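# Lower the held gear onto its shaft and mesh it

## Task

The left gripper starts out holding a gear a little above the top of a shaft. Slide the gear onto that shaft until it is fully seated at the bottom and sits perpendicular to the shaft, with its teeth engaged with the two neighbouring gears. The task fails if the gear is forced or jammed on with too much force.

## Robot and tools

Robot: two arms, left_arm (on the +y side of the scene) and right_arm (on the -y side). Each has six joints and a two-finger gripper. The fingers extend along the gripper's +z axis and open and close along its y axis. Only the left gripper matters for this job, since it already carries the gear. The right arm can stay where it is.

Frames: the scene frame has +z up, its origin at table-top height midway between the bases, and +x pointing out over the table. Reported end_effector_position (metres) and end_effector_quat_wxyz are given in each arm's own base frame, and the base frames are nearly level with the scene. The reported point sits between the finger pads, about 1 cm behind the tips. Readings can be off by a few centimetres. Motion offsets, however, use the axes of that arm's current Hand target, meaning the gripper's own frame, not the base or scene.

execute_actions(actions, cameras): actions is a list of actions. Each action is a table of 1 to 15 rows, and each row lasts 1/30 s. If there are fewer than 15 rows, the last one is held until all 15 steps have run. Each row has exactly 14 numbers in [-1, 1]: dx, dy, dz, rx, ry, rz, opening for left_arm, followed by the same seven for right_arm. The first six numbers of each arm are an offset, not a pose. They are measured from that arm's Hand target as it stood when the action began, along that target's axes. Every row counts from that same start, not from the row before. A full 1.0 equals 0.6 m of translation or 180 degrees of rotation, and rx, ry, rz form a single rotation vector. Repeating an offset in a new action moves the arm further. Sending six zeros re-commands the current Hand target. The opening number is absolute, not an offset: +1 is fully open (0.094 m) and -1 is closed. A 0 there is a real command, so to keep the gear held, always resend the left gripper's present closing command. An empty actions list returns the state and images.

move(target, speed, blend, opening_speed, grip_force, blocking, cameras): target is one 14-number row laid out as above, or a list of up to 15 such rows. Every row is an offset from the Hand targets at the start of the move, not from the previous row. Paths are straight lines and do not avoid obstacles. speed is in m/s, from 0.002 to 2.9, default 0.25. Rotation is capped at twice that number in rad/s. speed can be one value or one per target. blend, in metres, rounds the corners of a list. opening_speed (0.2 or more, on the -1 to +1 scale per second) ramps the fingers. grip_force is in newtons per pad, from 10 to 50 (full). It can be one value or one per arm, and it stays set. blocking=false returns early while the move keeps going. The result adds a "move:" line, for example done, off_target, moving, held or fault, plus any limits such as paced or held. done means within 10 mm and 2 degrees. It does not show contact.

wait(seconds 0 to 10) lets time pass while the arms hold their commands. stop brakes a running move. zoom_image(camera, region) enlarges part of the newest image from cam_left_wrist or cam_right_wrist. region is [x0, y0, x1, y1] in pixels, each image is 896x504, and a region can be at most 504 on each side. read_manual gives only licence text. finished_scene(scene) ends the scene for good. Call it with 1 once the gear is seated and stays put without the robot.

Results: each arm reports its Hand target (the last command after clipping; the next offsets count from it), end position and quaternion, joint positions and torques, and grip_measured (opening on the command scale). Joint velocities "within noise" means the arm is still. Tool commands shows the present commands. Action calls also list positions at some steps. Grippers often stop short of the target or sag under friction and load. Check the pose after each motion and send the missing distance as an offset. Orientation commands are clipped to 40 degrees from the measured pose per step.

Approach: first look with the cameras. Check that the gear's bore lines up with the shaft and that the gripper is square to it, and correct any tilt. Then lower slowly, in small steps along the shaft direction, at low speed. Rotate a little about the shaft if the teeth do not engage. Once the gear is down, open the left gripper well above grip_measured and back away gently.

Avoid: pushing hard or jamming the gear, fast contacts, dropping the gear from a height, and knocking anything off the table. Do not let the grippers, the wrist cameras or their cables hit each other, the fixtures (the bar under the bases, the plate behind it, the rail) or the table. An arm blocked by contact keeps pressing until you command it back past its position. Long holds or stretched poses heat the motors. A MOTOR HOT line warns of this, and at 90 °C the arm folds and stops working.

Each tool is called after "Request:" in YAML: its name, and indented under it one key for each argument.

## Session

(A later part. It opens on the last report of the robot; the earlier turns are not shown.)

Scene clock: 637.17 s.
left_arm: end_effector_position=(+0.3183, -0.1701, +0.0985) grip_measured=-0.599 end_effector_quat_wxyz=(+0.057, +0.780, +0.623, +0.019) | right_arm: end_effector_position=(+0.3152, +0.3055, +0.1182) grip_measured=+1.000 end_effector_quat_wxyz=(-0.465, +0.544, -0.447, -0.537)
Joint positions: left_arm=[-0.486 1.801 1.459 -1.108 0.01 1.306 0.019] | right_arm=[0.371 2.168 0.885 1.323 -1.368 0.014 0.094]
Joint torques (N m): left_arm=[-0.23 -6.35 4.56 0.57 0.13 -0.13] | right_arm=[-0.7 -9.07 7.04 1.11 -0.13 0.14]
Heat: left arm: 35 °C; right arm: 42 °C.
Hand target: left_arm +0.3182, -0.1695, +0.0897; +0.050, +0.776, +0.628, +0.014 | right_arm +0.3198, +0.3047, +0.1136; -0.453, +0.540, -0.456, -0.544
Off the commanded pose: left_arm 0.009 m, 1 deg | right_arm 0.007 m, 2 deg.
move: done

Down to .0985. A bit more to confirm seating.

Request:
move:
  target: [0,0,0.007,0,0,0,-1,0,0,0,0,0,0,1]
  speed: 0.03
  cameras: ["all"]

Request:
zoom_image:
  camera: "cam_right_wrist"
  region: [260, 270, 560, 490]

Scene clock: 640.00 s.
left_arm: end_effector_position=(+0.3184, -0.1702, +0.0982) grip_measured=-0.599 end_effector_quat_wxyz=(+0.057, +0.780, +0.623, +0.019) | right_arm: end_effector_position=(+0.3152, +0.3055, +0.1182) grip_measured=+1.000 end_effector_quat_wxyz=(-0.465, +0.544, -0.447, -0.537)
Joint positions: left_arm=[-0.486 1.801 1.458 -1.107 0.01 1.306 0.019] | right_arm=[0.371 2.168 0.885 1.323 -1.368 0.014 0.094]
Joint torques (N m): left_arm=[-0.21 -6.05 3.59 0.69 0.13 -0.13] | right_arm=[-0.7 -9.09 7.02 1.11 -0.13 0.13]
Heat: left arm: 34 °C; right arm: 42 °C.
Hand target: left_arm +0.3186, -0.1697, +0.0855; +0.050, +0.776, +0.628, +0.014 | right_arm +0.3198, +0.3047, +0.1136; -0.453, +0.540, -0.456, -0.544
Off the commanded pose: left_arm 0.013 m, 1 deg | right_arm 0.007 m, 2 deg.
move: off_target (left_arm)
camera_calibration:
cam_left_wrist: T_world_to_cam=[[-0.972668, 0.196557, -0.123624, 0.356009], [0.137025, 0.915691, 0.377801, 0.113512], [0.187461, 0.350536, -0.917596, 0.18514], [0, 0, 0, 1]] pos_world=[0.296017, -0.238816, 0.17101]
cam_right_wrist: T_world_to_cam=[[0.986336, 0.159797, 0.0400716, -0.365066], [0.102687, -0.406123, -0.908031, 0.235757], [-0.128827, 0.899738, -0.416983, -0.0955964], [0, 0, 0, 1]] pos_world=[0.323553, 0.240095, 0.188841]

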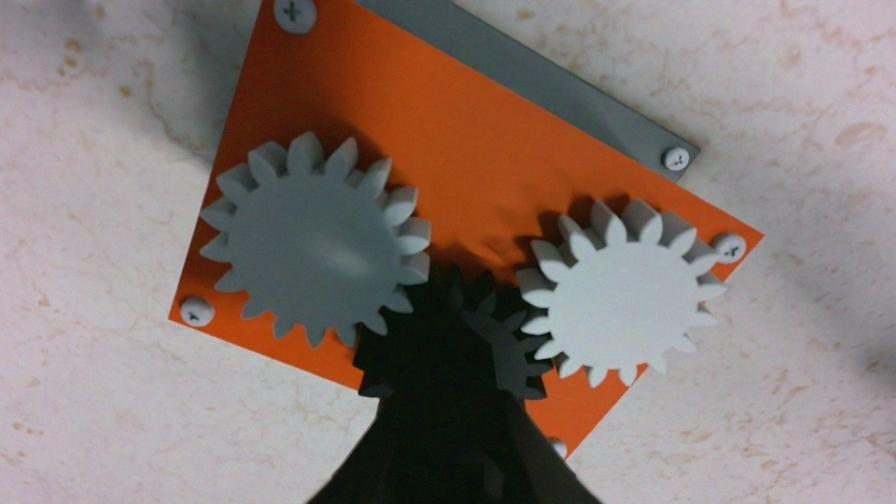

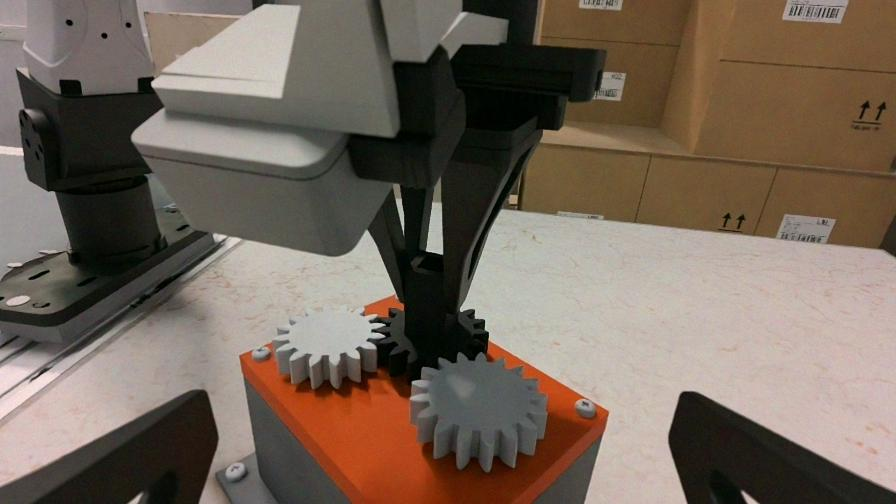

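Scaled by 1.680 from the camera's 896x504 image, which has a finer 1280x720 frame.

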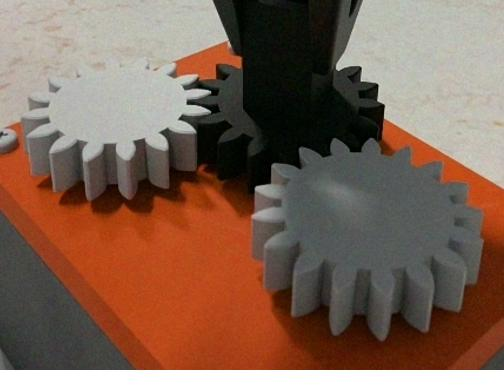

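Seated, coplanar, square. Unload, then release.

Request:
move:
  target: [0,0,-0.015,0,0,0,-1,0,0,0,0,0,0,1]
  speed: 0.04

Request:
move:
  target: [0,0,0,0,0,0,0,0,0,0,0,0,0,1]
  opening_speed: 0.5

Request:
move:
  target: [0,0,-0.12,0,0,0,0,0,0,0,0,0,0,1]
  speed: 0.08
  cameras: ["all"]

Request:
zoom_image:
  camera: "cam_right_wrist"
  region: [260, 230, 560, 450]

Scene clock: 644.27 s.
left_arm: end_effector_position=(+0.3184, -0.1702, +0.0982) grip_measured=-0.599 end_effector_quat_wxyz=(+0.057, +0.780, +0.623, +0.019) | right_arm: end_effector_position=(+0.3152, +0.3055, +0.1182) grip_measured=+1.000 end_effector_quat_wxyz=(-0.465, +0.544, -0.447, -0.537)
Joint positions: left_arm=[-0.486 1.801 1.458 -1.107 0.01 1.306 0.019] | right_arm=[0.371 2.168 0.885 1.323 -1.368 0.014 0.094]
Joint torques (N m): left_arm=[-0.18 -6.76 5.74 0.38 0.12 -0.11] | right_arm=[-0.7 -9.07 7.04 1.11 -0.13 0.13]
Heat: left arm: 34 °C; right arm: 42 °C.
Hand target: left_arm +0.3178, -0.1692, +0.0944; +0.050, +0.776, +0.628, +0.014 | right_arm +0.3198, +0.3047, +0.1136; -0.453, +0.540, -0.456, -0.544
Off the commanded pose: left_arm 0.004 m, 1 deg | right_arm 0.007 m, 2 deg.
move: done

Scene clock: 646.47 s.
left_arm: end_effector_position=(+0.3184, -0.1702, +0.0979) grip_measured=-0.001 end_effector_quat_wxyz=(+0.057, +0.780, +0.623, +0.019) | right_arm: end_effector_position=(+0.3152, +0.3055, +0.1182) grip_measured=+1.000 end_effector_quat_wxyz=(-0.465, +0.544, -0.447, -0.537)
Joint positions: left_arm=[-0.486 1.802 1.458 -1.107 0.01 1.306 0.047] | right_arm=[0.371 2.168 0.885 1.323 -1.368 0.014 0.094]
Joint torques (N m): left_arm=[-0.14 -6.83 5.74 0.38 0.11 -0.09] | right_arm=[-0.7 -9.09 7.04 1.11 -0.13 0.13]
Heat: left arm: 34 °C; right arm: 42 °C.
Hand target: left_arm +0.3178, -0.1692, +0.0943; +0.050, +0.776, +0.628, +0.014 | right_arm +0.3198, +0.3047, +0.1136; -0.453, +0.540, -0.456, -0.544
Off the commanded pose: left_arm 0.004 m, 1 deg | right_arm 0.007 m, 2 deg.
move: done

Scene clock: 648.07 s.
left_arm: end_effector_position=(+0.3110, -0.1662, +0.1548) grip_measured=-0.001 end_effector_quat_wxyz=(+0.042, +0.780, +0.624, +0.013) | right_arm: end_effector_position=(+0.3152, +0.3055, +0.1182) grip_measured=+1.000 end_effector_quat_wxyz=(-0.465, +0.544, -0.447, -0.537)
Joint positions: left_arm=[-0.486 1.802 1.687 -1.368 0.01 1.306 0.047] | right_arm=[0.371 2.168 0.885 1.323 -1.368 0.014 0.094]
Joint torques (N m): left_arm=[0.13 -8.9 7.88 0.17 0.12 -0.09] | right_arm=[-0.7 -9.09 7.04 1.11 -0.13 0.13]
Heat: left arm: 34 °C; right arm: 42 °C.
Hand target: left_arm +0.3117, -0.1649, +0.1660; +0.050, +0.776, +0.628, +0.014 | right_arm +0.3198, +0.3047, +0.1136; -0.453, +0.540, -0.456, -0.544
Off the commanded pose: left_arm 0.011 m, 1 deg | right_arm 0.007 m, 2 deg.
move: off_target (left_arm)
camera_calibration:
cam_left_wrist: T_world_to_cam=[[-0.975786, 0.198129, -0.09266, 0.351356], [0.147948, 0.909895, 0.38756, 0.083607], [0.161098, 0.364467, -0.917176, 0.247553], [0, 0, 0, 1]] pos_world=[0.290599, -0.235912, 0.227203]
cam_right_wrist: T_world_to_cam=[[0.986336, 0.159797, 0.0400716, -0.365066], [0.102687, -0.406123, -0.908031, 0.235757], [-0.128827, 0.899738, -0.416983, -0.0955964], [0, 0, 0, 1]] pos_world=[0.323553, 0.240095, 0.188841]

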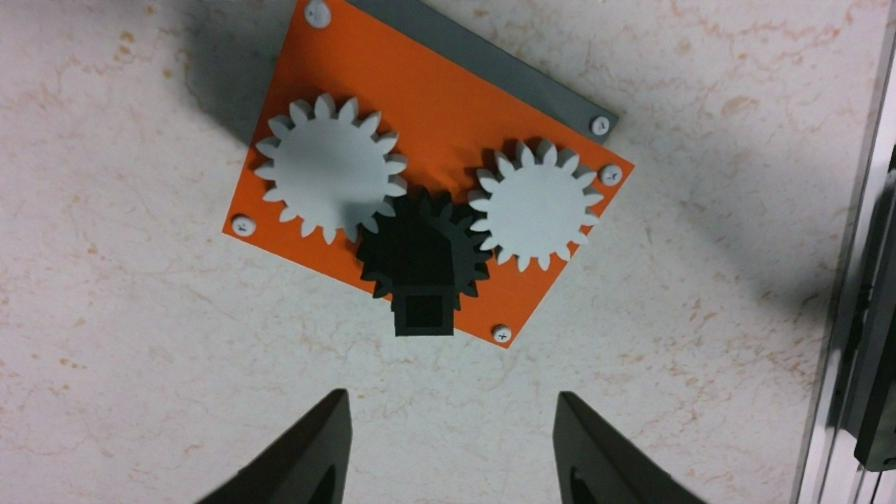

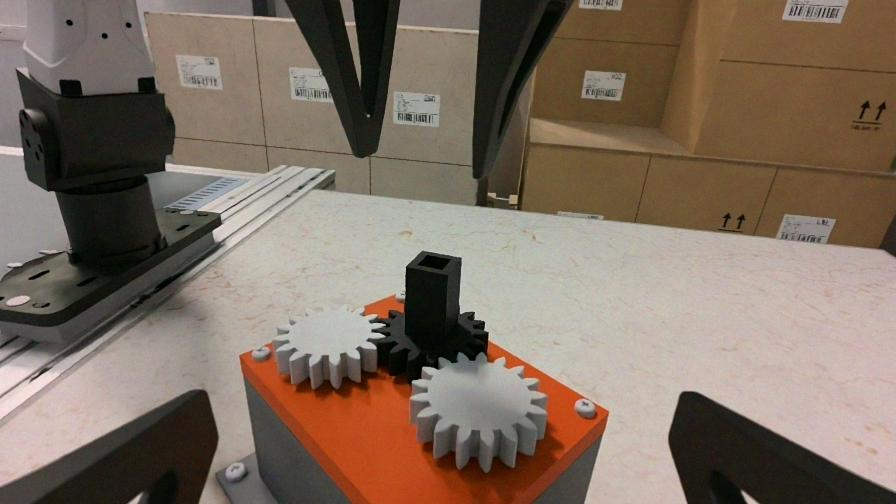

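Scaled by 1.680 from the camera's 896x504 image, which has a finer 1280x720 frame.

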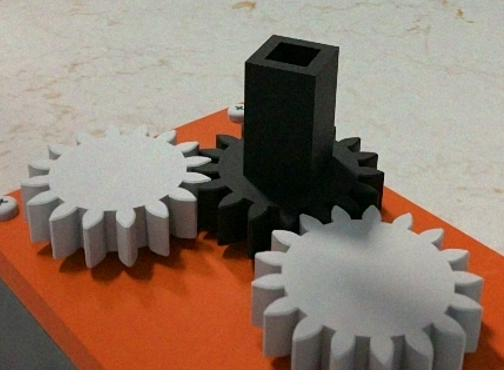

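Request:
finished_scene:
  scene: 2

The scene is finished: the task was done.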